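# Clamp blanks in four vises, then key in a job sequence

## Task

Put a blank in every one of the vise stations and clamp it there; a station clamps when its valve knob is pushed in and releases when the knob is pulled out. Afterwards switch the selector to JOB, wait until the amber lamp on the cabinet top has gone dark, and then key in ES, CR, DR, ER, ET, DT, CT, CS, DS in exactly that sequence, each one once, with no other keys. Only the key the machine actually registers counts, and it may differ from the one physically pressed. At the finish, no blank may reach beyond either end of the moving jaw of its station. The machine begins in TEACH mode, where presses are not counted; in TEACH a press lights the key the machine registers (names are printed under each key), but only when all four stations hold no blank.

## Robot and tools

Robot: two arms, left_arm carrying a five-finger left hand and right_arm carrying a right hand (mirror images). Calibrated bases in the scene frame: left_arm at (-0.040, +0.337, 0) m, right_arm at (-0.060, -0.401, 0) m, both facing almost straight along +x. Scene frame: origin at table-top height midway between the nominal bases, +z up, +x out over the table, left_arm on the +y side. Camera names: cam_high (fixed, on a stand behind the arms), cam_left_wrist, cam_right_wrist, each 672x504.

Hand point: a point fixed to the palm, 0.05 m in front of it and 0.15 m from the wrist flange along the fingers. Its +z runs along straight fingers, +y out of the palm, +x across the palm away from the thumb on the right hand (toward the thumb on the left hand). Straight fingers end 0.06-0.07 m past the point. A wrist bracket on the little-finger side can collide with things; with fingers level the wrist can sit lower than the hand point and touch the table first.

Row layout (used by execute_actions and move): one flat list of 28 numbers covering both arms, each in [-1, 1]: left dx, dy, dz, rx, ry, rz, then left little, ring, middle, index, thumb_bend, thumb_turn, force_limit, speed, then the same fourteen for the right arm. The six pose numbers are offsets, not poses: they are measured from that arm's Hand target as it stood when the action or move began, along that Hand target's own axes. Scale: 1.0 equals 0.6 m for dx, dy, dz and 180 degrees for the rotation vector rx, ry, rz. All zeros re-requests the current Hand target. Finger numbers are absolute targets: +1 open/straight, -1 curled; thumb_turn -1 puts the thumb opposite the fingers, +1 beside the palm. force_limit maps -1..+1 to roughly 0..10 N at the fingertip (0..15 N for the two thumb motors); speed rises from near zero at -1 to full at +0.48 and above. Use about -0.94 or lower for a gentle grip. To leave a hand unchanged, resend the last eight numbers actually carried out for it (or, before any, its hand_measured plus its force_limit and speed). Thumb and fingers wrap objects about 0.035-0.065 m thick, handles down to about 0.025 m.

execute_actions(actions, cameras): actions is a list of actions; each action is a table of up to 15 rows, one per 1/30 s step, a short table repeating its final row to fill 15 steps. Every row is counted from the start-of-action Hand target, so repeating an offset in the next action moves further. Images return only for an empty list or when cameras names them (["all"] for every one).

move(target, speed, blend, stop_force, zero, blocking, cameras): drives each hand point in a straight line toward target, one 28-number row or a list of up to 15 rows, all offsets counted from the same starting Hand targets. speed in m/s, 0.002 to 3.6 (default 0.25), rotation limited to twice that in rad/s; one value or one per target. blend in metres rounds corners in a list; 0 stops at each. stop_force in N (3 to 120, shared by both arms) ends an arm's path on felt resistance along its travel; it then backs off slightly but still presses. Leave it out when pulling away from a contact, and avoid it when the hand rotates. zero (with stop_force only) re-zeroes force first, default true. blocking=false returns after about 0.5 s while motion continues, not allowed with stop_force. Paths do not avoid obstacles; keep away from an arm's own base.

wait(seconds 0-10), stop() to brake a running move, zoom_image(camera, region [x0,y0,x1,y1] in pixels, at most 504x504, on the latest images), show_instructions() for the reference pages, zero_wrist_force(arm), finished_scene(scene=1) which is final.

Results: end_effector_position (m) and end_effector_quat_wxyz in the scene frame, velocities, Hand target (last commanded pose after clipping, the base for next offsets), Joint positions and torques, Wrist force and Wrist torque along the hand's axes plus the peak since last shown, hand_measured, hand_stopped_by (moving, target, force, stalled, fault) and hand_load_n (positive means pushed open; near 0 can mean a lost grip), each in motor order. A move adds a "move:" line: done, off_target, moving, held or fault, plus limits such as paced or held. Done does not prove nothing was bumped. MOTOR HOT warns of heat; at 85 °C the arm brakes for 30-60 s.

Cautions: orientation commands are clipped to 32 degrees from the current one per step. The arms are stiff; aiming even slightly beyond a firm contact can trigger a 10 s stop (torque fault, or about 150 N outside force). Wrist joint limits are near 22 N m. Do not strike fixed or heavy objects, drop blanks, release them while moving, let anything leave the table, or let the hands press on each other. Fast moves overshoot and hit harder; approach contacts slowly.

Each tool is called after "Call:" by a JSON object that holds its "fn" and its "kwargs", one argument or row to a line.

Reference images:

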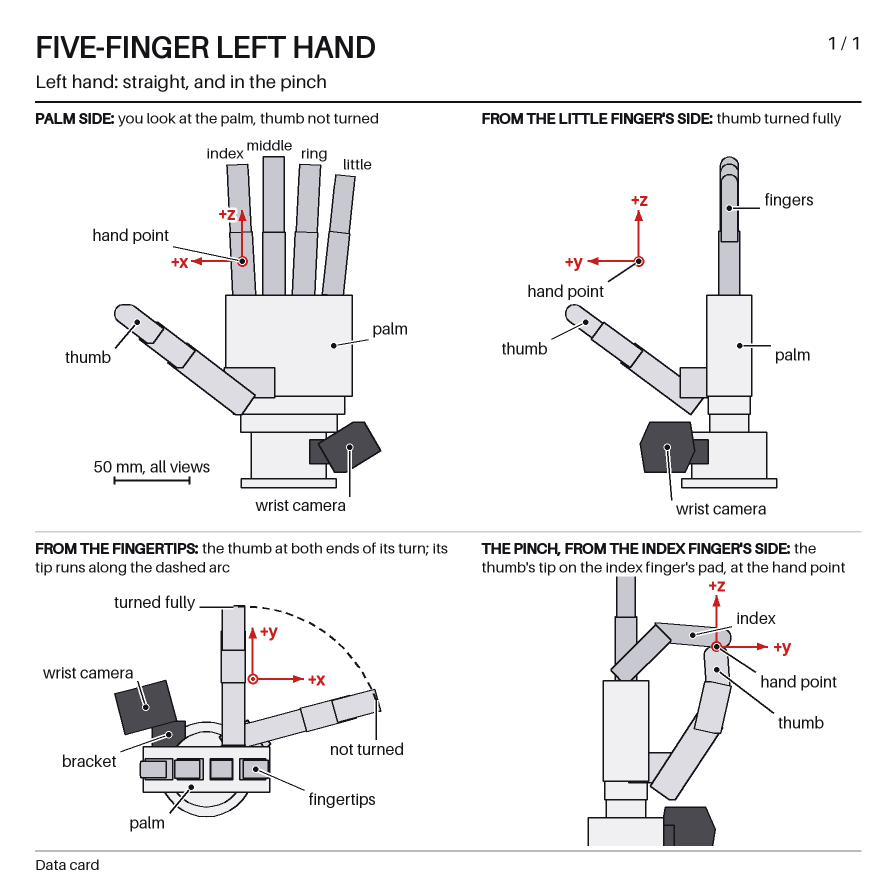

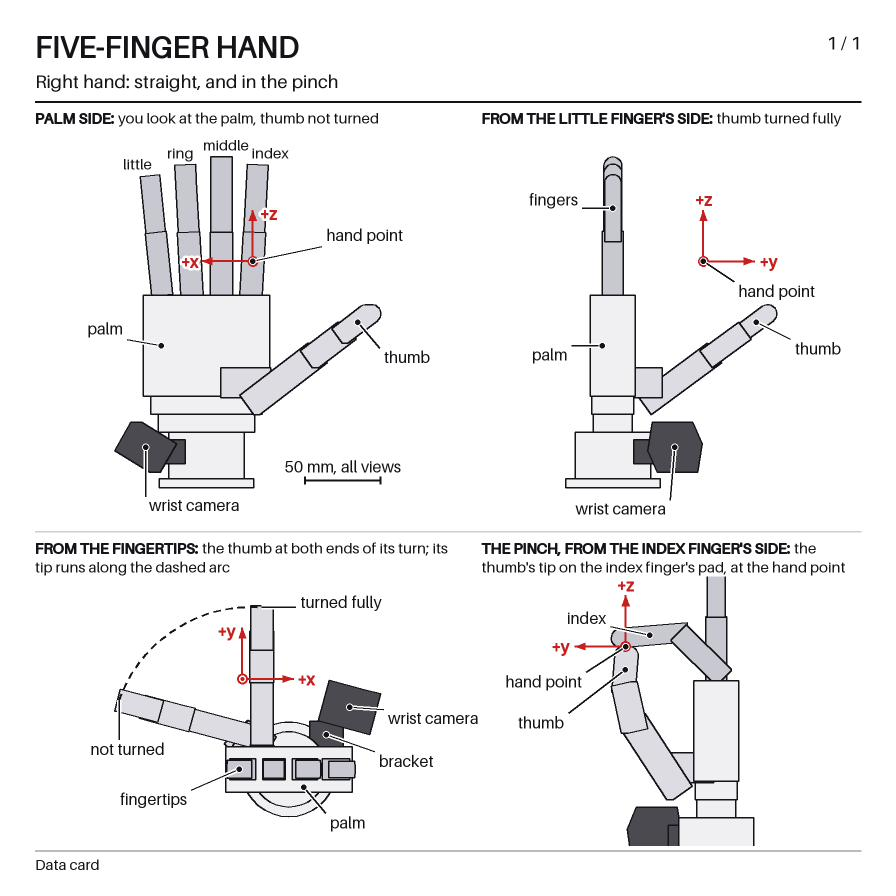

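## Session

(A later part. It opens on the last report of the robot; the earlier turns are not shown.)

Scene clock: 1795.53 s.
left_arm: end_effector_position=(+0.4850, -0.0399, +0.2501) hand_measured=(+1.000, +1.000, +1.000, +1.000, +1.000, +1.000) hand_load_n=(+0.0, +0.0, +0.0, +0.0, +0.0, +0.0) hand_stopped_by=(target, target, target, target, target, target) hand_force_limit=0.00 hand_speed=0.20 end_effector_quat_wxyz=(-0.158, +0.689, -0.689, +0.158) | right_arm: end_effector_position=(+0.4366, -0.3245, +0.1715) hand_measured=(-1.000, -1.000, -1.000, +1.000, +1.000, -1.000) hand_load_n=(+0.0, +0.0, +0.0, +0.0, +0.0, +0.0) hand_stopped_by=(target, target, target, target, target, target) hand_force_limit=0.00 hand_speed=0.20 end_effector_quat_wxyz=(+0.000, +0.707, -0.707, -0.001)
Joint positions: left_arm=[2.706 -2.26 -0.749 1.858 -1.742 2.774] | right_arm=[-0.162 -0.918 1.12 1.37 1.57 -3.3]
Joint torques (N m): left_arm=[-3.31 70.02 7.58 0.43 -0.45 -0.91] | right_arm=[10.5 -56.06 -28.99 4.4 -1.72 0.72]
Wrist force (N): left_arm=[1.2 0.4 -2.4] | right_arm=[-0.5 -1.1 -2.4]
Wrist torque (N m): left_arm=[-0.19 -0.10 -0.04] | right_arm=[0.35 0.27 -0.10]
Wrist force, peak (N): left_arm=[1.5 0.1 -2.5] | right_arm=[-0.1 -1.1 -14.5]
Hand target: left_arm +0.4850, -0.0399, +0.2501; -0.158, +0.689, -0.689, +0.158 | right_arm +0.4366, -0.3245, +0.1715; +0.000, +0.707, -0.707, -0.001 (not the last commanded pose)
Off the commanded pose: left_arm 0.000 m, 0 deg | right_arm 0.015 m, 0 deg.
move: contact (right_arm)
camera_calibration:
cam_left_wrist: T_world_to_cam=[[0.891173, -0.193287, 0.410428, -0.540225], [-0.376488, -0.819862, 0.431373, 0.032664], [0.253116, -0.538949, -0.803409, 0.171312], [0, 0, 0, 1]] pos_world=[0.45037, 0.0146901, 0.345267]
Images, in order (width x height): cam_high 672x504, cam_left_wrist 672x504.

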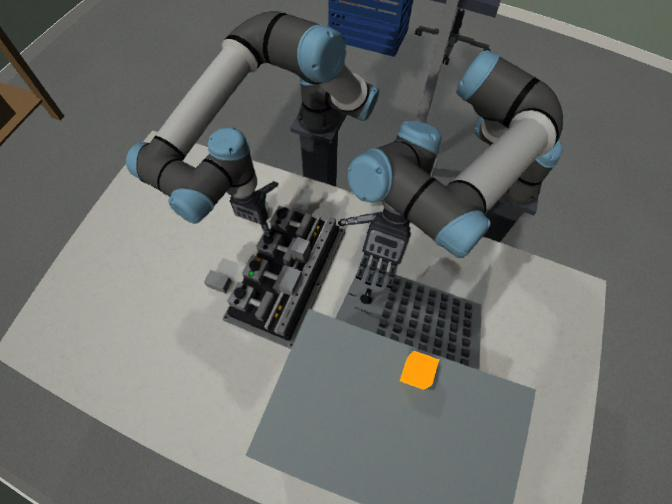

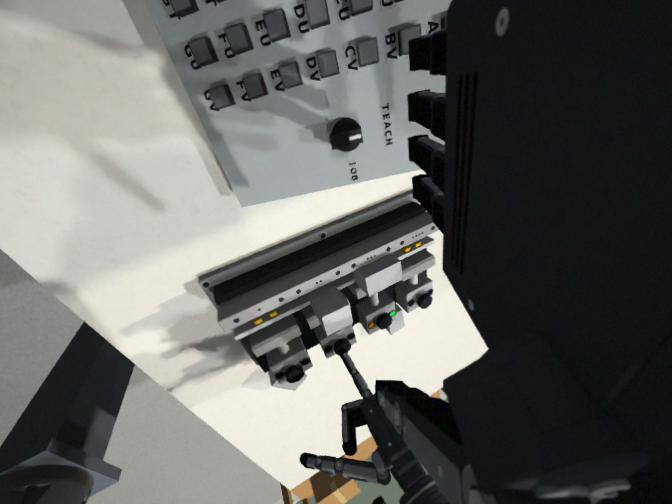

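Call:
{"fn": "move", "kwargs": {
  "target": [0, 0, 0, 0, 0, 0, 1, 1, 1, 1, 1, 1, 0, 0.2, 0, 0, 0.015, 0, 0, 0, -1, -1, -1, 1, 1, -1, 0, 0.2],
  "speed": 0.02,
  "stop_force": 20,
  "cameras": ["cam_left_wrist"]
}}

Call:
{"fn": "zoom_image", "kwargs": {
  "camera": "cam_left_wrist",
  "region": [280, 260, 440, 400]
}}

Scene clock: 1801.97 s.
left_arm: end_effector_position=(+0.4850, -0.0399, +0.2501) hand_measured=(+1.000, +1.000, +1.000, +1.000, +1.000, +1.000) hand_load_n=(+0.0, +0.0, +0.0, +0.0, +0.0, +0.0) hand_stopped_by=(target, target, target, target, target, target) hand_force_limit=0.00 hand_speed=0.20 end_effector_quat_wxyz=(-0.158, +0.689, -0.689, +0.158) | right_arm: end_effector_position=(+0.4366, -0.3244, +0.1662) hand_measured=(-1.000, -1.000, -1.000, +1.000, +1.000, -1.000) hand_load_n=(+0.0, +0.0, +0.0, +0.0, +0.0, +0.0) hand_stopped_by=(target, target, target, target, target, target) hand_force_limit=0.00 hand_speed=0.20 end_effector_quat_wxyz=(+0.000, +0.707, -0.707, -0.001)
Joint positions: left_arm=[2.706 -2.26 -0.749 1.858 -1.742 2.774] | right_arm=[-0.162 -0.916 1.13 1.358 1.57 -3.3]
Joint torques (N m): left_arm=[-1.97 69.58 6.79 0.4 0 -0.95] | right_arm=[9.58 -42.54 -23.58 1.89 2.96 0.62]
Wrist force (N): left_arm=[1.3 0.0 -2.1] | right_arm=[-2.3 -1.0 -20.5]
Wrist torque (N m): left_arm=[-0.26 -0.11 -0.01] | right_arm=[1.42 0.16 -0.21]
Wrist force, peak (N): left_arm=[1.5 0.3 -2.7] | right_arm=[-0.8 -5.3 -35.0]
Hand target: left_arm +0.4850, -0.0399, +0.2501; -0.158, +0.689, -0.689, +0.158 | right_arm +0.4366, -0.3245, +0.1662; +0.000, +0.707, -0.707, -0.001 (not the last commanded pose)
Off the commanded pose: left_arm 0.000 m, 0 deg | right_arm 0.004 m, 0 deg.
move: contact (right_arm)
camera_calibration:
cam_left_wrist: T_world_to_cam=[[0.891173, -0.193287, 0.410428, -0.540225], [-0.376488, -0.819862, 0.431373, 0.032664], [0.253116, -0.538949, -0.803409, 0.171312], [0, 0, 0, 1]] pos_world=[0.45037, 0.0146901, 0.345267]
Images, in order (width x height): cam_left_wrist 672x504.

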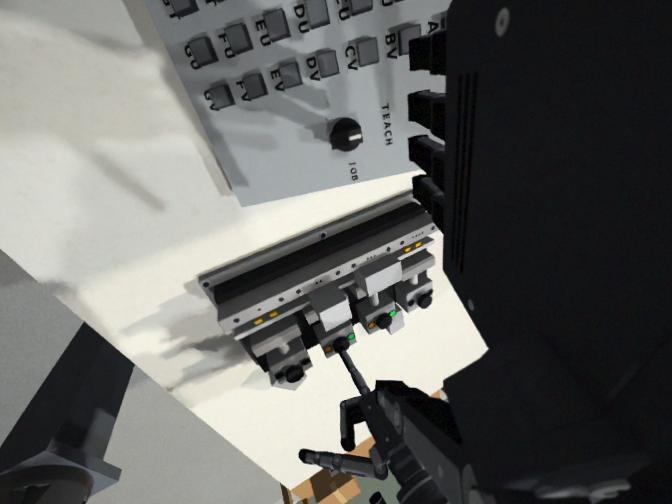

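Scaled by 3.150 from the camera's 672x504 image, which has a finer 960x720 frame.

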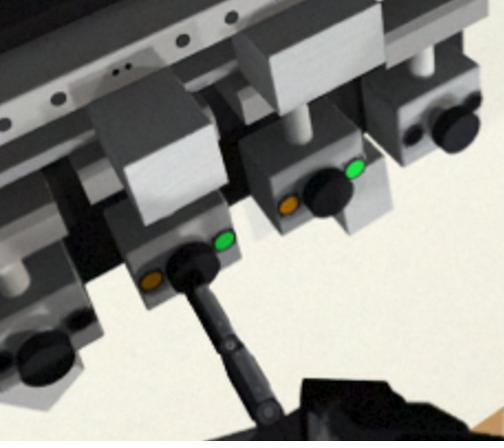

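Call:
{"fn": "move", "kwargs": {
  "target": [
    [0, 0, 0, 0, 0, 0, 1, 1, 1, 1, 1, 1, 0, 0.2, 0, 0, -0.0563, 0, 0, 0, -1, -1, -1, 1, 1, -1, 0, 0.2],
    [0, 0, 0, 0, 0, 0, 1, 1, 1, 1, 1, 1, 0, 0.2, 0.1508, 0.0877, -0.0563, 0.2893, 0.1571, 0.2893, -1, -1, 0.44, 0.44, 1, -1, 0, 0.2],
    [0, 0, 0, 0, 0, 0, 1, 1, 1, 1, 1, 1, 0, 0.2, 0.1508, 0.0877, 0.0603, 0.2893, 0.1571, 0.2893, -1, -1, 0.44, 0.44, 1, -1, 0, 0.2]
  ],
  "speed": [0.15, 0.25, 0.15],
  "blend": [0.01, 0.01, 0],
  "cameras": ["cam_high", "cam_right_wrist"]
}}

Call:
{"fn": "zoom_image", "kwargs": {
  "camera": "cam_right_wrist",
  "region": [290, 140, 590, 400]
}}

Call:
{"fn": "zoom_image", "kwargs": {
  "camera": "cam_high",
  "region": [210, 160, 310, 260]
}}

Scene clock: 1833.00 s.
left_arm: end_effector_position=(+0.4850, -0.0399, +0.2501) hand_measured=(+1.000, +1.000, +1.000, +1.000, +1.000, +1.000) hand_load_n=(+0.0, +0.0, +0.0, +0.0, +0.0, +0.0) hand_stopped_by=(target, target, target, target, target, target) hand_force_limit=0.00 hand_speed=0.20 end_effector_quat_wxyz=(-0.158, +0.689, -0.689, +0.158) | right_arm: end_effector_position=(+0.3838, -0.4148, +0.1301) hand_measured=(-1.000, -1.000, +0.440, +0.440, +1.000, -1.000) hand_load_n=(+0.0, +0.0, +0.0, +0.0, +0.0, +0.0) hand_stopped_by=(target, target, target, target, target, target) hand_force_limit=0.00 hand_speed=0.20 end_effector_quat_wxyz=(+0.135, -0.249, +0.843, -0.457)
Joint positions: left_arm=[2.706 -2.26 -0.749 1.858 -1.742 2.774] | right_arm=[-0.05 -1.446 1.983 0.304 2.32 -2.492]
Joint torques (N m): left_arm=[-0.33 69.21 6.99 0.38 0.89 -0.67] | right_arm=[-9.94 -10.68 -0.65 -0.63 -1.55 -0.84]
Wrist force (N): left_arm=[0.8 0.3 -2.2] | right_arm=[0.4 -1.1 -0.8]
Wrist torque (N m): left_arm=[-0.21 -0.04 -0.06] | right_arm=[0.34 0.04 -0.32]
Wrist force, peak (N): left_arm=[1.3 0.3 -2.7] | right_arm=[-2.4 -1.1 -21.0]
Hand target: left_arm +0.4850, -0.0399, +0.2501; -0.158, +0.689, -0.689, +0.158 | right_arm +0.3839, -0.4149, +0.1300; +0.135, -0.249, +0.843, -0.457
Off the commanded pose: left_arm 0.000 m, 0 deg | right_arm 0.000 m, 0 deg.
move: done; blend cut to 0 m at target 2
camera_calibration:
cam_right_wrist: T_world_to_cam=[[-0.48866, 0.264562, -0.831395, 0.404419], [0.399222, 0.915109, 0.056554, 0.224544], [0.775779, -0.304275, -0.552796, -0.237193], [0, 0, 0, 1]] pos_world=[0.29199, -0.384648, 0.192414]
Images, in order (width x height): cam_high 672x504, cam_right_wrist 672x504.

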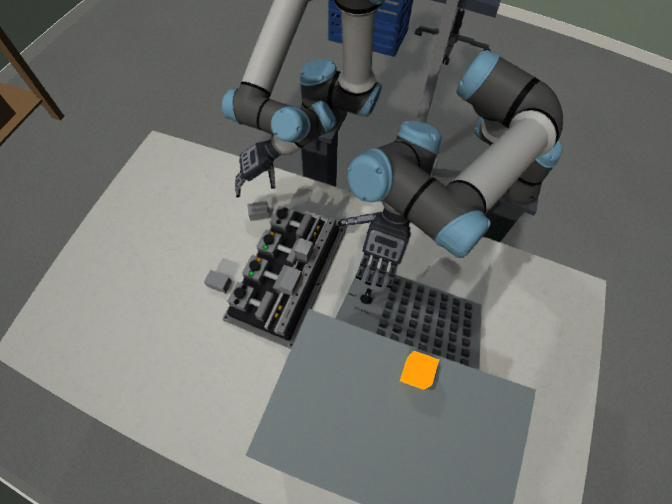

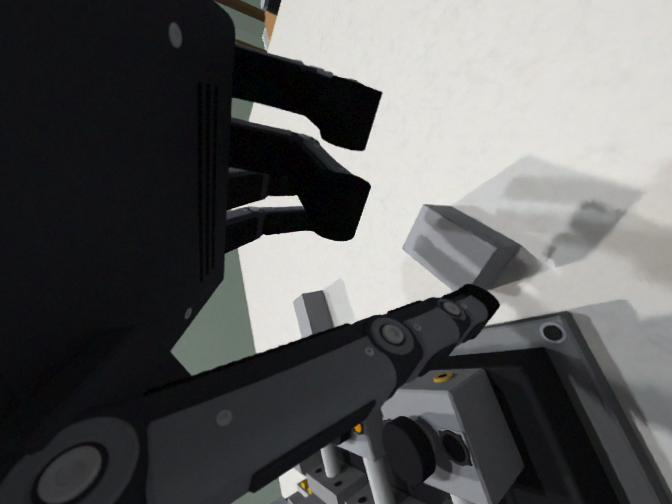

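Scaled by 1.680 from the camera's 672x504 image, which has a finer 960x720 frame.

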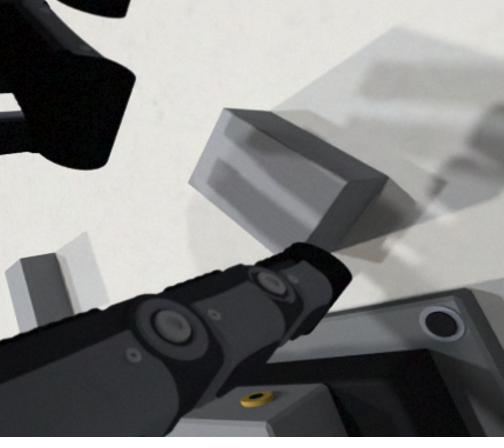

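Scaled by 5.040 from the camera's 672x504 image, which has a finer 960x720 frame.

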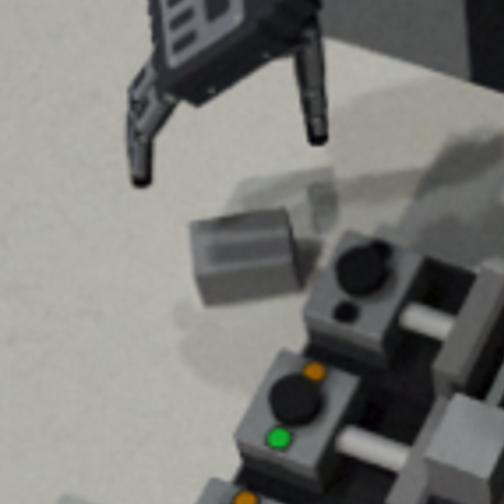

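Call:
{"fn": "move", "kwargs": {
  "target": [0,0,0,0,0,0,1,1,1,1,1,1,0,0.2,-0.0032,0.1208,0.0607,0,0,0,-1,-1,0.44,0.44,0.9,-1,0,0.2],
  "speed": 0.08,
  "stop_force": 8,
  "cameras": ["cam_right_wrist", "cam_high"]
}}

Scene clock: 1878.97 s.
left_arm: end_effector_position=(+0.4850, -0.0399, +0.2501) hand_measured=(+1.000, +1.000, +1.000, +1.000, +1.000, +1.000) hand_load_n=(+0.0, +0.0, +0.0, +0.0, +0.0, +0.0) hand_stopped_by=(target, target, target, target, target, target) hand_force_limit=0.00 hand_speed=0.20 end_effector_quat_wxyz=(-0.158, +0.689, -0.689, +0.158) | right_arm: end_effector_position=(+0.3805, -0.4063, +0.0494) hand_measured=(-1.000, -1.000, +0.440, +0.440, +0.900, -1.000) hand_load_n=(+0.0, +0.0, +0.0, +2.5, +0.0, +0.0) hand_stopped_by=(target, target, target, target, target, target) hand_force_limit=0.00 hand_speed=0.20 end_effector_quat_wxyz=(+0.135, -0.249, +0.843, -0.457)
Joint positions: left_arm=[2.706 -2.26 -0.749 1.858 -1.742 2.774] | right_arm=[-0.023 -1.313 2.079 0.094 2.338 -2.464]
Joint torques (N m): left_arm=[1.29 68.99 7.43 0.44 1.08 -0.66] | right_arm=[12.16 -11.57 1.97 -0.66 2.75 1.47]
Wrist force (N): left_arm=[0.9 0.7 -2.0] | right_arm=[0.5 -3.5 -0.5]
Wrist torque (N m): left_arm=[-0.17 -0.05 -0.07] | right_arm=[0.39 0.09 -0.32]
Wrist force, peak (N): left_arm=[1.5 0.4 -2.6] | right_arm=[0.4 -4.4 -0.7]
Hand target: left_arm +0.4850, -0.0399, +0.2501; -0.158, +0.689, -0.689, +0.158 | right_arm +0.3805, -0.4063, +0.0494; +0.135, -0.249, +0.843, -0.457
Off the commanded pose: left_arm 0.000 m, 0 deg | right_arm 0.000 m, 0 deg.
move: done
camera_calibration:
cam_right_wrist: T_world_to_cam=[[-0.48864, 0.264554, -0.83141, 0.333374], [0.399293, 0.915081, 0.0565037, 0.222627], [0.775755, -0.304366, -0.552779, -0.276741], [0, 0, 0, 1]] pos_world=[0.28869, -0.376148, 0.111614]
Images, in order (width x height): cam_high 672x504, cam_right_wrist 672x504.

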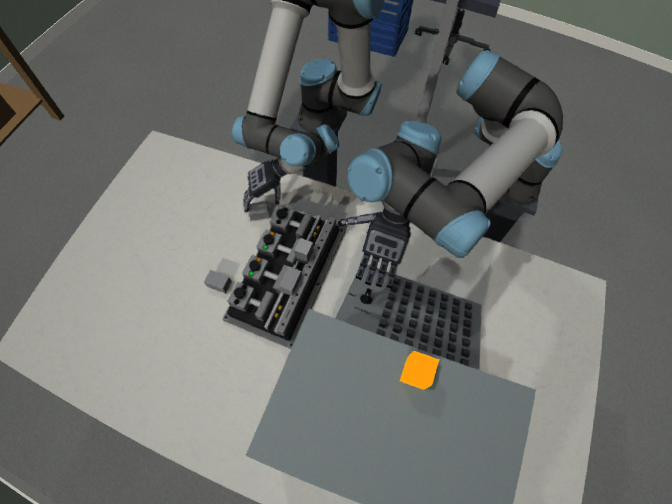

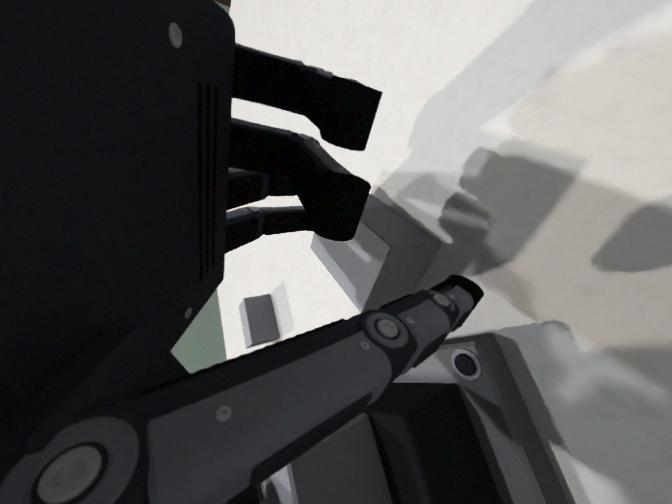

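Call:
{"fn": "zoom_image", "kwargs": {
  "camera": "cam_right_wrist",
  "region": [200, 120, 520, 360]
}}

Call:
{"fn": "zoom_image", "kwargs": {
  "camera": "cam_high",
  "region": [190, 130, 350, 340]
}}

Scaled by 1.575 from the camera's 672x504 image, which has a finer 960x720 frame.

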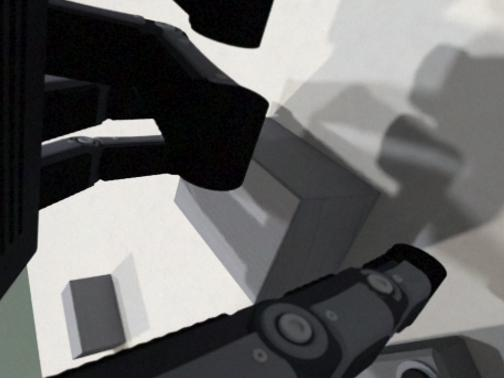

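Scaled by 2.400 from the camera's 672x504 image, which has a finer 960x720 frame.

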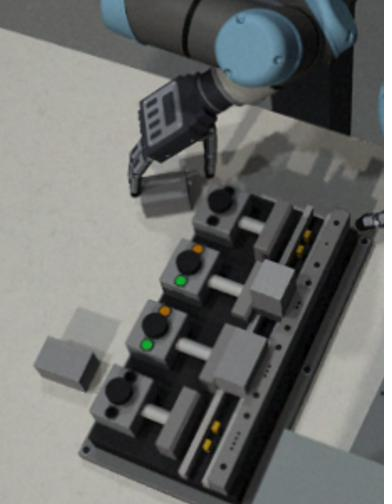

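Call:
{"fn": "move", "kwargs": {
  "target": [0,0,0,0,0,0,1,1,1,1,1,1,0,0.2,0,-0.014,-0.0091,0,0,0,-1,-1,0.44,0.44,0.9,-1,0,0.2],
  "speed": 0.08,
  "cameras": ["cam_left_wrist"]
}}

Scene clock: 1950.33 s.
left_arm: end_effector_position=(+0.4850, -0.0399, +0.2501) hand_measured=(+1.000, +1.000, +1.000, +1.000, +1.000, +1.000) hand_load_n=(+0.0, +0.0, +0.0, +0.0, +0.0, +0.0) hand_stopped_by=(target, target, target, target, target, target) hand_force_limit=0.00 hand_speed=0.20 end_effector_quat_wxyz=(-0.158, +0.689, -0.689, +0.158) | right_arm: end_effector_position=(+0.3805, -0.4063, +0.0593) hand_measured=(-1.000, -1.000, +0.440, +0.440, +0.900, -1.000) hand_load_n=(+0.0, +0.0, +0.0, +0.0, +0.0, +0.0) hand_stopped_by=(target, target, target, target, target, target) hand_force_limit=0.00 hand_speed=0.20 end_effector_quat_wxyz=(+0.135, -0.249, +0.843, -0.457)
Joint positions: left_arm=[2.706 -2.26 -0.749 1.858 -1.742 2.774] | right_arm=[-0.023 -1.331 2.069 0.121 2.338 -2.464]
Joint torques (N m): left_arm=[2.02 68.64 7.66 0.48 1.1 -0.45] | right_arm=[6.82 -34.38 -26.72 2.74 2.13 -0.1]
Wrist force (N): left_arm=[1.1 -0.2 -2.0] | right_arm=[0.4 -1.1 -0.8]
Wrist torque (N m): left_arm=[-0.29 -0.07 -0.03] | right_arm=[0.35 0.08 -0.33]
Wrist force, peak (N): left_arm=[1.5 0.3 -2.5] | right_arm=[0.6 -3.7 -0.7]
Hand target: left_arm +0.4850, -0.0399, +0.2501; -0.158, +0.689, -0.689, +0.158 | right_arm +0.3805, -0.4063, +0.0594; +0.135, -0.249, +0.843, -0.457
Off the commanded pose: left_arm 0.000 m, 0 deg | right_arm 0.000 m, 0 deg.
move: done
camera_calibration:
cam_left_wrist: T_world_to_cam=[[0.891173, -0.193287, 0.410428, -0.540225], [-0.376488, -0.819862, 0.431373, 0.032664], [0.253116, -0.538949, -0.803409, 0.171312], [0, 0, 0, 1]] pos_world=[0.45037, 0.0146901, 0.345267]
Images, in order (width x height): cam_left_wrist 672x504.

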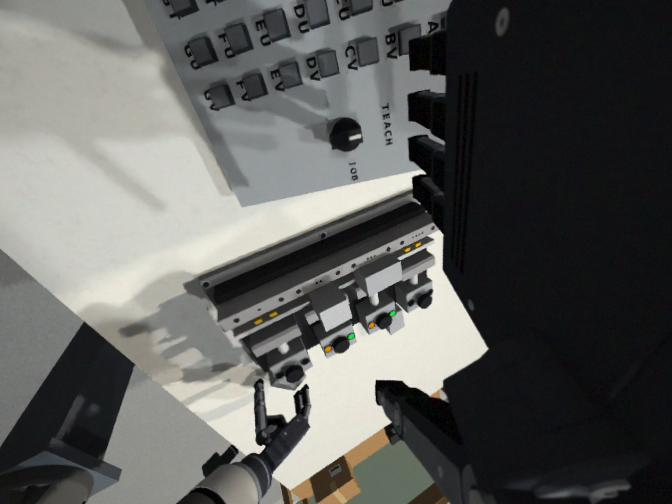

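Call:
{"fn": "zoom_image", "kwargs": {
  "camera": "cam_left_wrist",
  "region": [200, 320, 360, 460]
}}

Scaled by 3.150 from the camera's 672x504 image, which has a finer 960x720 frame.

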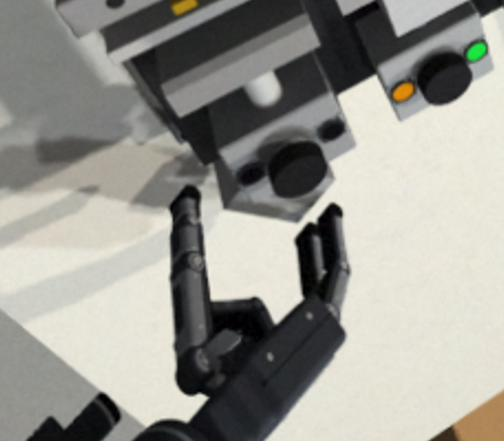

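Call:
{"fn": "move", "kwargs": {
  "target": [
    [0,0,0,0,0,0,1,1,1,1,1,1,0,0.2,0,-0.0082,0.0126,0,0,0,-1,-1,0.44,0.44,0.9,-1,0,0.2],
    [0,0,0,0,0,0,1,1,1,1,1,1,0,0.2,0,0.0244,0.0337,0,0,0,-1,-1,0.44,0.44,0.9,-1,0,0.2]
  ],
  "speed": 0.04,
  "stop_force": 5,
  "cameras": ["cam_left_wrist", "cam_high"]
}}

Scene clock: 1993.37 s.
left_arm: end_effector_position=(+0.4850, -0.0399, +0.2501) hand_measured=(+1.000, +1.000, +1.000, +1.000, +1.000, +1.000) hand_load_n=(+0.0, +0.0, +0.0, +0.0, +0.0, +0.0) hand_stopped_by=(target, target, target, target, target, target) hand_force_limit=0.00 hand_speed=0.20 end_effector_quat_wxyz=(-0.158, +0.689, -0.689, +0.158) | right_arm: end_effector_position=(+0.3854, -0.4138, +0.0361) hand_measured=(-1.000, -1.000, +0.440, +0.440, +0.900, -1.000) hand_load_n=(+0.0, +0.0, +0.0, +0.0, +0.0, +0.0) hand_stopped_by=(target, target, target, target, target, target) hand_force_limit=0.00 hand_speed=0.20 end_effector_quat_wxyz=(+0.135, -0.249, +0.843, -0.457)
Joint positions: left_arm=[2.706 -2.26 -0.749 1.858 -1.742 2.774] | right_arm=[-0.047 -1.288 2.087 0.044 2.322 -2.489]
Joint torques (N m): left_arm=[3.47 68.39 7.2 0.29 1.03 -0.32] | right_arm=[-10.71 -12.75 1.69 -0.94 -1.54 -1.31]
Wrist force (N): left_arm=[1.2 0.3 -2.2] | right_arm=[0.4 -1.2 -0.9]
Wrist torque (N m): left_arm=[-0.21 -0.10 -0.04] | right_arm=[0.32 0.05 -0.25]
Wrist force, peak (N): left_arm=[1.5 0.1 -2.4] | right_arm=[0.6 -1.9 -0.8]
Hand target: left_arm +0.4850, -0.0399, +0.2501; -0.158, +0.689, -0.689, +0.158 | right_arm +0.3854, -0.4138, +0.0361; +0.135, -0.249, +0.843, -0.457
Off the commanded pose: left_arm 0.000 m, 0 deg | right_arm 0.000 m, 0 deg.
move: done
camera_calibration:
cam_left_wrist: T_world_to_cam=[[0.891173, -0.193287, 0.410428, -0.540225], [-0.376488, -0.819862, 0.431373, 0.032664], [0.253116, -0.538949, -0.803409, 0.171312], [0, 0, 0, 1]] pos_world=[0.45037, 0.0146901, 0.345267]
Images, in order (width x height): cam_high 672x504, cam_left_wrist 672x504.

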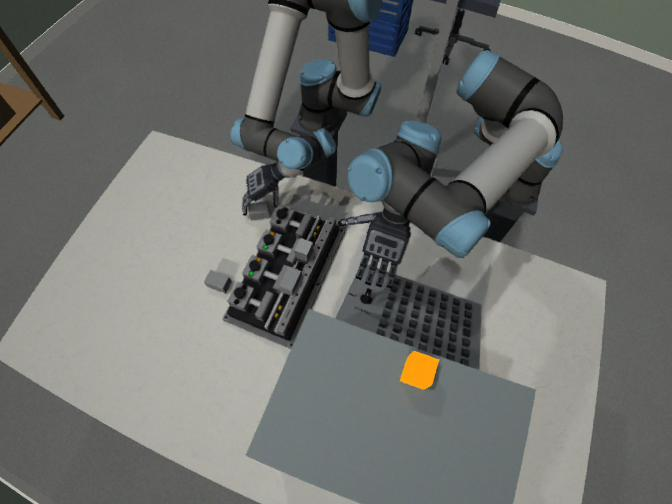

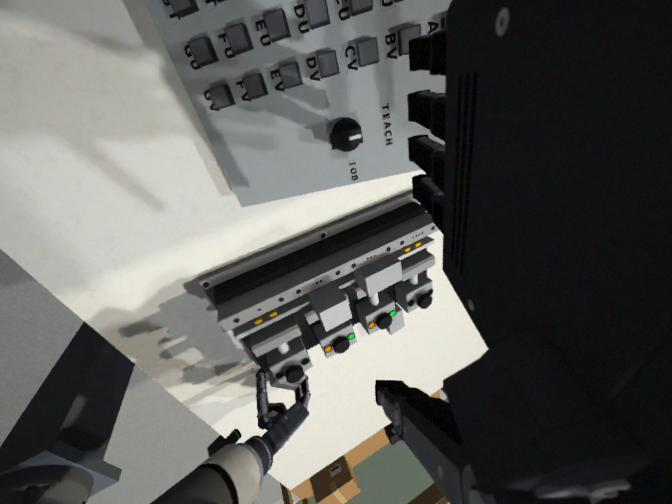

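Call:
{"fn": "execute_actions", "kwargs": {
  "actions": [
    [[0,0,0,0,0,0,1,1,1,1,1,1,0,0.2,0,0,0,0,0,0,-1,-1,-0.3,-0.3,0.2,-1,0.05,-0.85]],
    [[0,0,0,0,0,0,1,1,1,1,1,1,0,0.2,0,0,0,0,0,0,-1,-1,-0.3,-0.3,0.2,-1,0.05,-0.85]],
    [[0,0,0,0,0,0,1,1,1,1,1,1,0,0.2,0,0,0,0,0,0,-1,-1,-0.3,-0.3,0.2,-1,0.05,-0.85]],
    [[0,0,0,0,0,0,1,1,1,1,1,1,0,0.2,0,0,0,0,0,0,-1,-1,-0.3,-0.3,0.2,-1,0.05,-0.85]],
    [[0,0,0,0,0,0,1,1,1,1,1,1,0,0.2,0,0,0,0,0,0,-1,-1,-0.3,-0.3,0.2,-1,0.05,-0.85]]
  ],
  "cameras": ["cam_right_wrist"]
}}

Scene clock: 2002.93 s.
left_arm: end_effector_position=(+0.4850, -0.0399, +0.2501) hand_measured=(+1.000, +1.000, +1.000, +1.000, +1.000, +1.000) hand_load_n=(+0.0, +0.0, +0.0, +0.0, +0.0, +0.0) hand_stopped_by=(target, target, target, target, target, target) hand_force_limit=0.00 hand_speed=0.20 end_effector_quat_wxyz=(-0.158, +0.689, -0.689, +0.158) | right_arm: end_effector_position=(+0.3854, -0.4138, +0.0361) hand_measured=(-1.000, -1.000, +0.180, +0.178, +0.772, -1.000) hand_load_n=(+0.0, +0.0, +8.0, +6.0, +11.0, -1.0) hand_stopped_by=(target, target, force, force, force, target) hand_force_limit=0.05 hand_speed=-0.85 end_effector_quat_wxyz=(+0.135, -0.249, +0.843, -0.457)
Joint positions: left_arm=[2.706 -2.26 -0.749 1.858 -1.742 2.774] | right_arm=[-0.047 -1.288 2.087 0.044 2.322 -2.489]
Joint torques (N m): left_arm=[4.27 69.06 7.34 0.28 1.01 -0.12] | right_arm=[-4.01 -13.99 0.02 3.02 -0.55 -1.27]
Wrist force (N): left_arm=[1.3 0.3 -2.3] | right_arm=[0.2 -6.0 -3.0]
Wrist torque (N m): left_arm=[-0.21 -0.12 -0.03] | right_arm=[0.09 0.08 -0.31]
Wrist force, peak (N): left_arm=[1.5 0.2 -2.4] | right_arm=[0.2 -6.1 -3.0]
Hand target: left_arm +0.4850, -0.0399, +0.2501; -0.158, +0.689, -0.689, +0.158 | right_arm +0.3854, -0.4138, +0.0361; +0.135, -0.249, +0.843, -0.457
Off the commanded pose: left_arm 0.000 m, 0 deg | right_arm 0.000 m, 0 deg.
Step readings (end_effector_position of left_arm | right_arm):
0: (+0.4850, -0.0399, +0.2501) | (+0.3854, -0.4138, +0.0361)
1: (+0.4850, -0.0399, +0.2501) | (+0.3854, -0.4138, +0.0361)
2: (+0.4850, -0.0399, +0.2501) | (+0.3854, -0.4138, +0.0361)
4: (+0.4850, -0.0399, +0.2501) | (+0.3854, -0.4138, +0.0361)
8: (+0.4850, -0.0399, +0.2501) | (+0.3854, -0.4138, +0.0361)
15: (+0.4850, -0.0399, +0.2501) | (+0.3854, -0.4138, +0.0361)
16: (+0.4850, -0.0399, +0.2501) | (+0.3854, -0.4138, +0.0361)
17: (+0.4850, -0.0399, +0.2501) | (+0.3854, -0.4138, +0.0361)
19: (+0.4850, -0.0399, +0.2501) | (+0.3854, -0.4138, +0.0361)
23: (+0.4850, -0.0399, +0.2501) | (+0.3854, -0.4138, +0.0361)
30: (+0.4850, -0.0399, +0.2501) | (+0.3854, -0.4138, +0.0361)
31: (+0.4850, -0.0399, +0.2501) | (+0.3854, -0.4138, +0.0361)
32: (+0.4850, -0.0399, +0.2501) | (+0.3854, -0.4138, +0.0361)
34: (+0.4850, -0.0399, +0.2501) | (+0.3854, -0.4138, +0.0361)
38: (+0.4850, -0.0399, +0.2501) | (+0.3854, -0.4138, +0.0361)
45: (+0.4850, -0.0399, +0.2501) | (+0.3854, -0.4138, +0.0361)
46: (+0.4850, -0.0399, +0.2501) | (+0.3854, -0.4138, +0.0361)
47: (+0.4850, -0.0399, +0.2501) | (+0.3854, -0.4138, +0.0361)
49: (+0.4850, -0.0399, +0.2501) | (+0.3854, -0.4138, +0.0361)
53: (+0.4850, -0.0399, +0.2501) | (+0.3854, -0.4138, +0.0361)
60: (+0.4850, -0.0399, +0.2501) | (+0.3854, -0.4138, +0.0361)
61: (+0.4850, -0.0399, +0.2501) | (+0.3854, -0.4138, +0.0361)
62: (+0.4850, -0.0399, +0.2501) | (+0.3854, -0.4138, +0.0361)
64: (+0.4850, -0.0399, +0.2501) | (+0.3854, -0.4138, +0.0361)
68: (+0.4850, -0.0399, +0.2501) | (+0.3854, -0.4138, +0.0361)
75: (+0.4850, -0.0399, +0.2501) | (+0.3854, -0.4138, +0.0361)
camera_calibration:
cam_right_wrist: T_world_to_cam=[[-0.48864, 0.264554, -0.83141, 0.326729], [0.399293, 0.915081, 0.0565037, 0.22832], [0.775755, -0.304366, -0.552779, -0.290045], [0, 0, 0, 1]] pos_world=[0.29349, -0.383648, 0.0984138]
Images, in order (width x height): cam_right_wrist 672x504.

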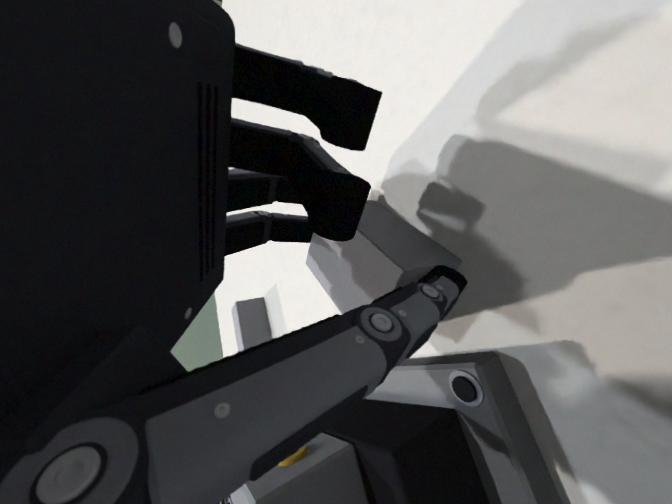

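Call:
{"fn": "move", "kwargs": {
  "target": [0,0,0,0,0,0,1,1,1,1,1,1,0,0.2,0,-0.1957,-0.1271,0,0,0,-1,-1,-0.3,-0.3,0.2,-1,0.05,-0.85],
  "speed": 0.12,
  "cameras": ["cam_right_wrist", "cam_left_wrist"]
}}

Scene clock: 2009.13 s.
left_arm: end_effector_position=(+0.4850, -0.0399, +0.2501) hand_measured=(+1.000, +1.000, +1.000, +1.000, +1.000, +1.000) hand_load_n=(+0.0, +0.0, +0.0, +0.0, +0.0, +0.0) hand_stopped_by=(target, target, target, target, target, target) hand_force_limit=0.00 hand_speed=0.20 end_effector_quat_wxyz=(-0.158, +0.689, -0.689, +0.158) | right_arm: end_effector_position=(+0.3855, -0.4139, +0.1761) hand_measured=(-1.000, -1.000, +0.180, +0.178, +0.772, -1.000) hand_load_n=(+0.0, +0.5, +7.0, +4.5, +13.0, -0.5) hand_stopped_by=(target, target, force, force, force, target) hand_force_limit=0.05 hand_speed=-0.85 end_effector_quat_wxyz=(+0.135, -0.249, +0.843, -0.457)
Joint positions: left_arm=[2.706 -2.26 -0.749 1.858 -1.742 2.774] | right_arm=[-0.047 -1.494 1.905 0.431 2.322 -2.489]
Joint torques (N m): left_arm=[5.56 69.08 8.16 0.29 1.07 -0.03] | right_arm=[10.38 -32.21 -29.9 2.98 3.4 1]
Wrist force (N): left_arm=[1.4 0.2 -1.9] | right_arm=[0.3 0.7 0.1]
Wrist torque (N m): left_arm=[-0.25 -0.12 -0.02] | right_arm=[0.35 0.05 -0.26]
Wrist force, peak (N): left_arm=[1.3 0.3 -2.5] | right_arm=[-0.1 -6.2 -2.9]
Hand target: left_arm +0.4850, -0.0399, +0.2501; -0.158, +0.689, -0.689, +0.158 | right_arm +0.3855, -0.4139, +0.1762; +0.135, -0.249, +0.843, -0.457
Off the commanded pose: left_arm 0.000 m, 0 deg | right_arm 0.000 m, 0 deg.
move: done
camera_calibration:
cam_left_wrist: T_world_to_cam=[[0.891173, -0.193287, 0.410428, -0.540225], [-0.376488, -0.819862, 0.431373, 0.032664], [0.253116, -0.538949, -0.803409, 0.171312], [0, 0, 0, 1]] pos_world=[0.45037, 0.0146901, 0.345267]
cam_right_wrist: T_world_to_cam=[[-0.488575, 0.264528, -0.831456, 0.443149], [0.399288, 0.915082, 0.0565066, 0.220428], [0.775798, -0.304383, -0.55271, -0.212932], [0, 0, 0, 1]] pos_world=[0.29369, -0.383748, 0.238314]
Images, in order (width x height): cam_left_wrist 672x504, cam_right_wrist 672x504.

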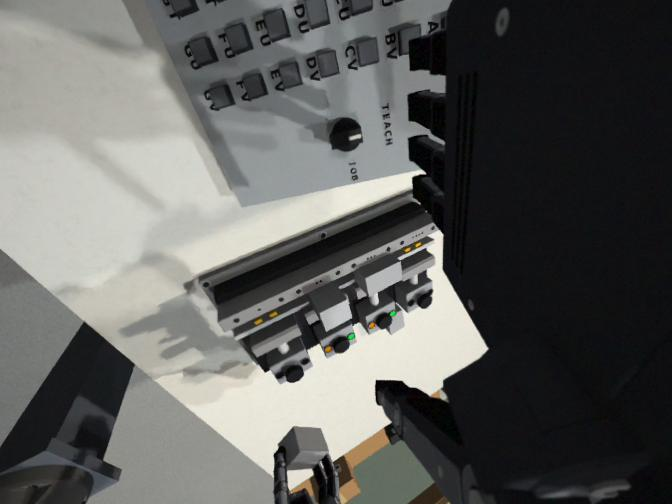

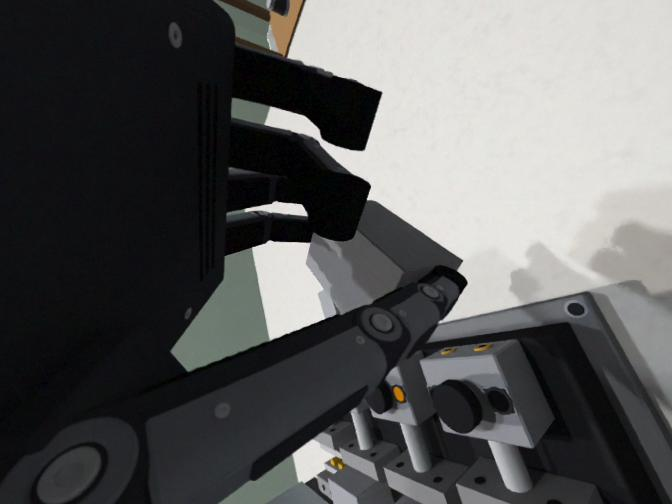

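Call:
{"fn": "move", "kwargs": {
  "target": [0,0,0,0,0,0,1,1,1,1,1,1,0,0.2,-0.2355,0.1299,-0.1988,0,-0.2656,-0.1725,-1,-1,-0.3,-0.3,0.2,-1,0.05,-0.85],
  "speed": 0.2,
  "cameras": ["cam_right_wrist", "cam_left_wrist", "cam_high"]
}}

Scene clock: 2028.07 s.
left_arm: end_effector_position=(+0.4850, -0.0399, +0.2501) hand_measured=(+1.000, +1.000, +1.000, +1.000, +1.000, +1.000) hand_load_n=(+0.0, +0.0, +0.0, +0.0, +0.0, +0.0) hand_stopped_by=(target, target, target, target, target, target) hand_force_limit=0.00 hand_speed=0.20 end_effector_quat_wxyz=(-0.158, +0.689, -0.689, +0.158) | right_arm: end_effector_position=(+0.4267, -0.2175, +0.1758) hand_measured=(-1.000, -1.000, +0.180, +0.178, +0.772, -1.000) hand_load_n=(+0.5, +0.0, +7.0, +4.5, +13.0, -0.5) hand_stopped_by=(target, target, force, force, force, target) hand_force_limit=0.05 hand_speed=-0.85 end_effector_quat_wxyz=(-0.337, +0.621, -0.622, +0.337)
Joint positions: left_arm=[2.706 -2.26 -0.749 1.858 -1.742 2.774] | right_arm=[0.06 -1.554 1.923 0.21 1.624 -3.106]
Joint torques (N m): left_arm=[6.69 68.15 7.71 0.2 1.06 0.14] | right_arm=[10.16 -8.54 -31.78 0.54 -2.21 -1.39]
Wrist force (N): left_arm=[1.2 0.6 -2.2] | right_arm=[0.5 0.8 0.3]
Wrist torque (N m): left_arm=[-0.17 -0.08 -0.04] | right_arm=[0.36 0.03 -0.25]
Wrist force, peak (N): left_arm=[1.3 0.3 -2.5] | right_arm=[1.3 0.2 1.4]
Hand target: left_arm +0.4850, -0.0399, +0.2501; -0.158, +0.689, -0.689, +0.158 | right_arm +0.4267, -0.2175, +0.1758; -0.337, +0.621, -0.622, +0.337
Off the commanded pose: left_arm 0.000 m, 0 deg | right_arm 0.000 m, 0 deg.
move: done
camera_calibration:
cam_left_wrist: T_world_to_cam=[[0.891173, -0.193287, 0.410428, -0.540225], [-0.376488, -0.819862, 0.431373, 0.032664], [0.253116, -0.538949, -0.803409, 0.171312], [0, 0, 0, 1]] pos_world=[0.45037, 0.0146901, 0.345267]
cam_right_wrist: T_world_to_cam=[[-0.487973, -0.264612, -0.831783, 0.295815], [-0.549902, 0.833246, 0.0575278, 0.41128], [0.677857, 0.485471, -0.552112, 0.0282867], [0, 0, 0, 1]] pos_world=[0.351339, -0.278153, 0.238011]

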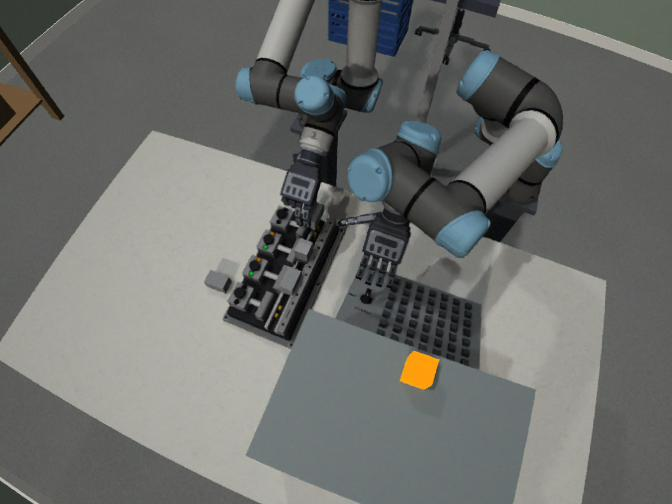

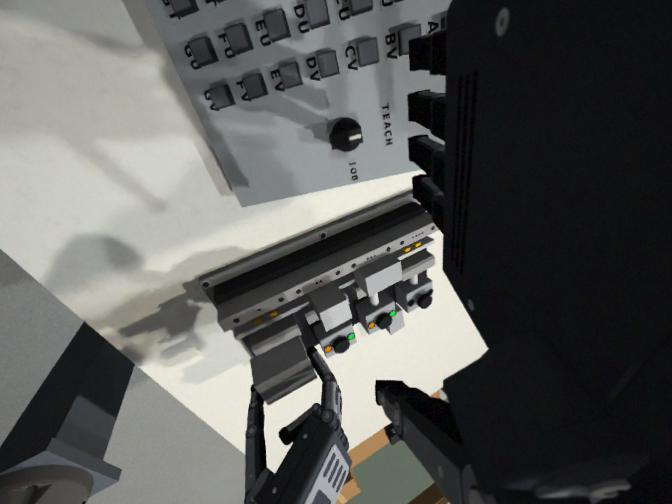

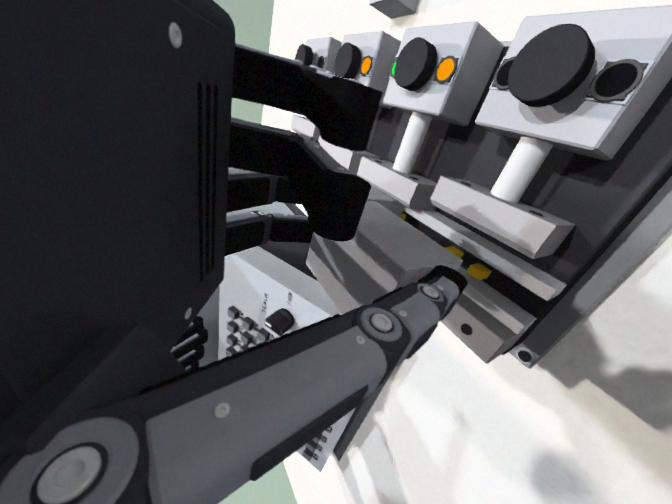

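Call:
{"fn": "zoom_image", "kwargs": {
  "camera": "cam_left_wrist",
  "region": [200, 290, 380, 430]
}}

Scaled by 2.800 from the camera's 672x504 image, which has a finer 960x720 frame.

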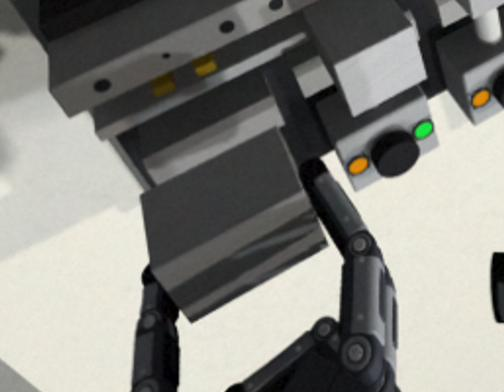

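Call:
{"fn": "zoom_image", "kwargs": {
  "camera": "cam_right_wrist",
  "region": [280, 160, 480, 340]
}}

Scaled by 2.520 from the camera's 672x504 image, which has a finer 960x720 frame.

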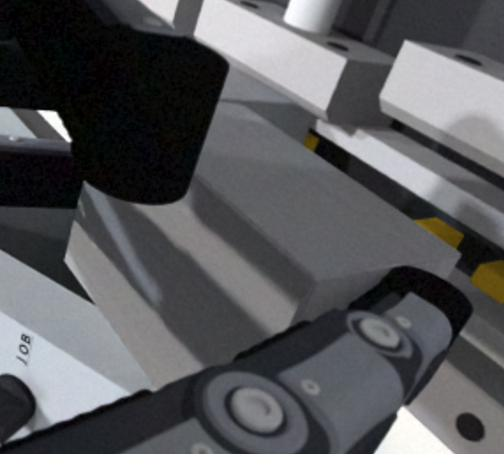

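Call:
{"fn": "move", "kwargs": {
  "target": [0,0,0,0,0,0,1,1,1,1,1,1,0,0.2,0,0.0349,0.0227,0,0,0,-1,-1,-0.3,-0.3,0.2,-1,0.05,-0.85],
  "speed": 0.08,
  "stop_force": 6,
  "cameras": ["cam_right_wrist", "cam_left_wrist"]
}}

Call:
{"fn": "zoom_image", "kwargs": {
  "camera": "cam_left_wrist",
  "region": [200, 270, 380, 410]
}}

Call:
{"fn": "zoom_image", "kwargs": {
  "camera": "cam_right_wrist",
  "region": [340, 120, 620, 340]
}}

Scene clock: 2084.00 s.
left_arm: end_effector_position=(+0.4850, -0.0399, +0.2501) hand_measured=(+1.000, +1.000, +1.000, +1.000, +1.000, +1.000) hand_load_n=(+0.0, +0.0, +0.0, +0.0, +0.0, +0.0) hand_stopped_by=(target, target, target, target, target, target) hand_force_limit=0.00 hand_speed=0.20 end_effector_quat_wxyz=(-0.158, +0.689, -0.689, +0.158) | right_arm: end_effector_position=(+0.4266, -0.2175, +0.1508) hand_measured=(-1.000, -1.000, +0.180, +0.178, +0.772, -1.000) hand_load_n=(+0.0, +0.0, +7.0, +4.5, +13.0, -0.5) hand_stopped_by=(target, target, force, force, force, target) hand_force_limit=0.05 hand_speed=-0.85 end_effector_quat_wxyz=(-0.337, +0.621, -0.622, +0.337)
Joint positions: left_arm=[2.706 -2.26 -0.749 1.858 -1.742 2.774] | right_arm=[0.06 -1.53 1.966 0.141 1.624 -3.106]
Joint torques (N m): left_arm=[6.24 68.46 7.87 0.24 1.08 0.28] | right_arm=[5.54 -9.84 -3.55 -2.2 0.26 0.85]
Wrist force (N): left_arm=[1.3 0.3 -1.9] | right_arm=[0.6 0.6 0.4]
Wrist torque (N m): left_arm=[-0.22 -0.11 -0.02] | right_arm=[0.31 0.01 -0.26]
Wrist force, peak (N): left_arm=[1.2 0.1 -2.7] | right_arm=[0.7 1.0 0.4]
Hand target: left_arm +0.4850, -0.0399, +0.2501; -0.158, +0.689, -0.689, +0.158 | right_arm +0.4266, -0.2175, +0.1508; -0.337, +0.621, -0.622, +0.337
Off the commanded pose: left_arm 0.000 m, 0 deg | right_arm 0.000 m, 0 deg.
move: done
camera_calibration:
cam_left_wrist: T_world_to_cam=[[0.891173, -0.193287, 0.410428, -0.540225], [-0.376488, -0.819862, 0.431373, 0.032664], [0.253116, -0.538949, -0.803409, 0.171312], [0, 0, 0, 1]] pos_world=[0.45037, 0.0146901, 0.345267]
cam_right_wrist: T_world_to_cam=[[-0.488004, -0.264685, -0.831742, 0.275002], [-0.550069, 0.83313, 0.0576129, 0.412726], [0.6777, 0.48563, -0.552165, 0.0145946], [0, 0, 0, 1]] pos_world=[0.351339, -0.278153, 0.213011]
Images, in order (width x height): cam_left_wrist 672x504, cam_right_wrist 672x504.

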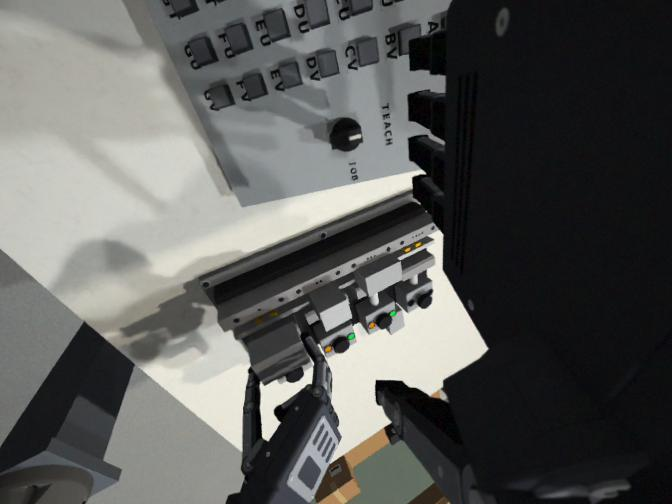

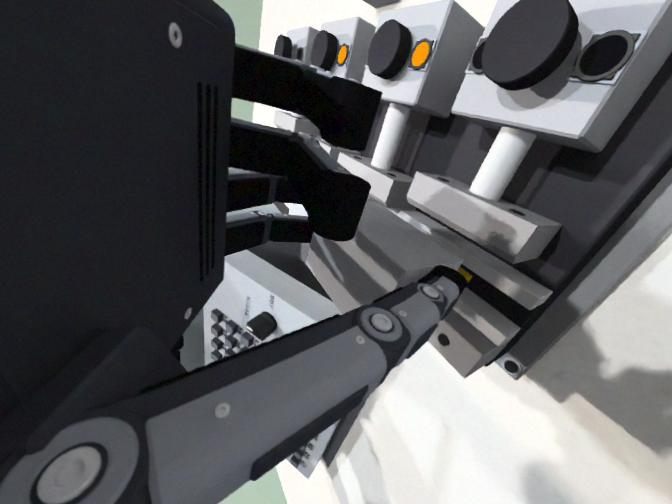

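Scaled by 2.800 from the camera's 672x504 image, which has a finer 960x720 frame.

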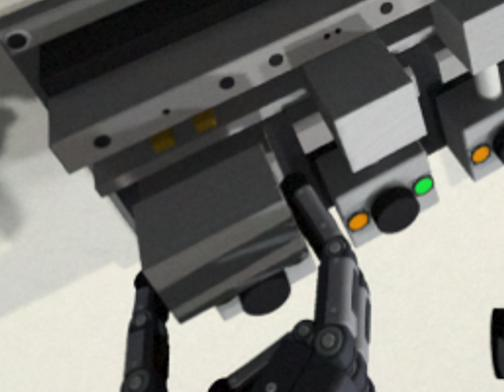

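Scaled by 1.800 from the camera's 672x504 image, which has a finer 960x720 frame.

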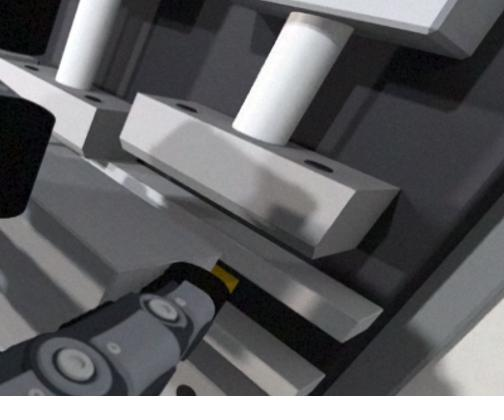

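Call:
{"fn": "zoom_image", "kwargs": {
  "camera": "cam_right_wrist",
  "region": [390, 150, 570, 290]
}}

Call:
{"fn": "zoom_image", "kwargs": {
  "camera": "cam_left_wrist",
  "region": [220, 280, 320, 360]
}}

Scaled by 2.800 from the camera's 672x504 image, which has a finer 960x720 frame.

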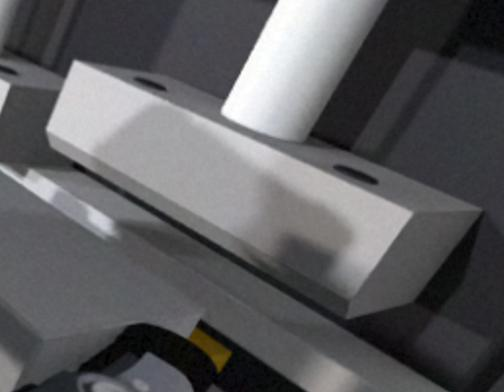

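Scaled by 5.040 from the camera's 672x504 image, which has a finer 960x720 frame.

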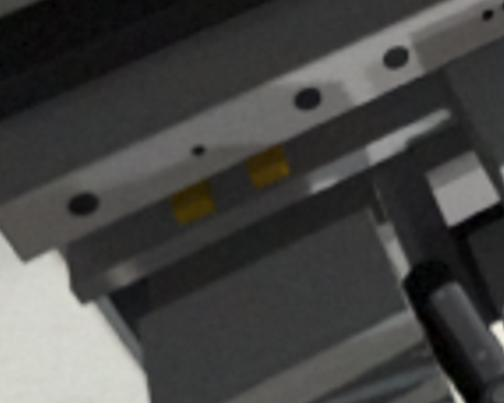

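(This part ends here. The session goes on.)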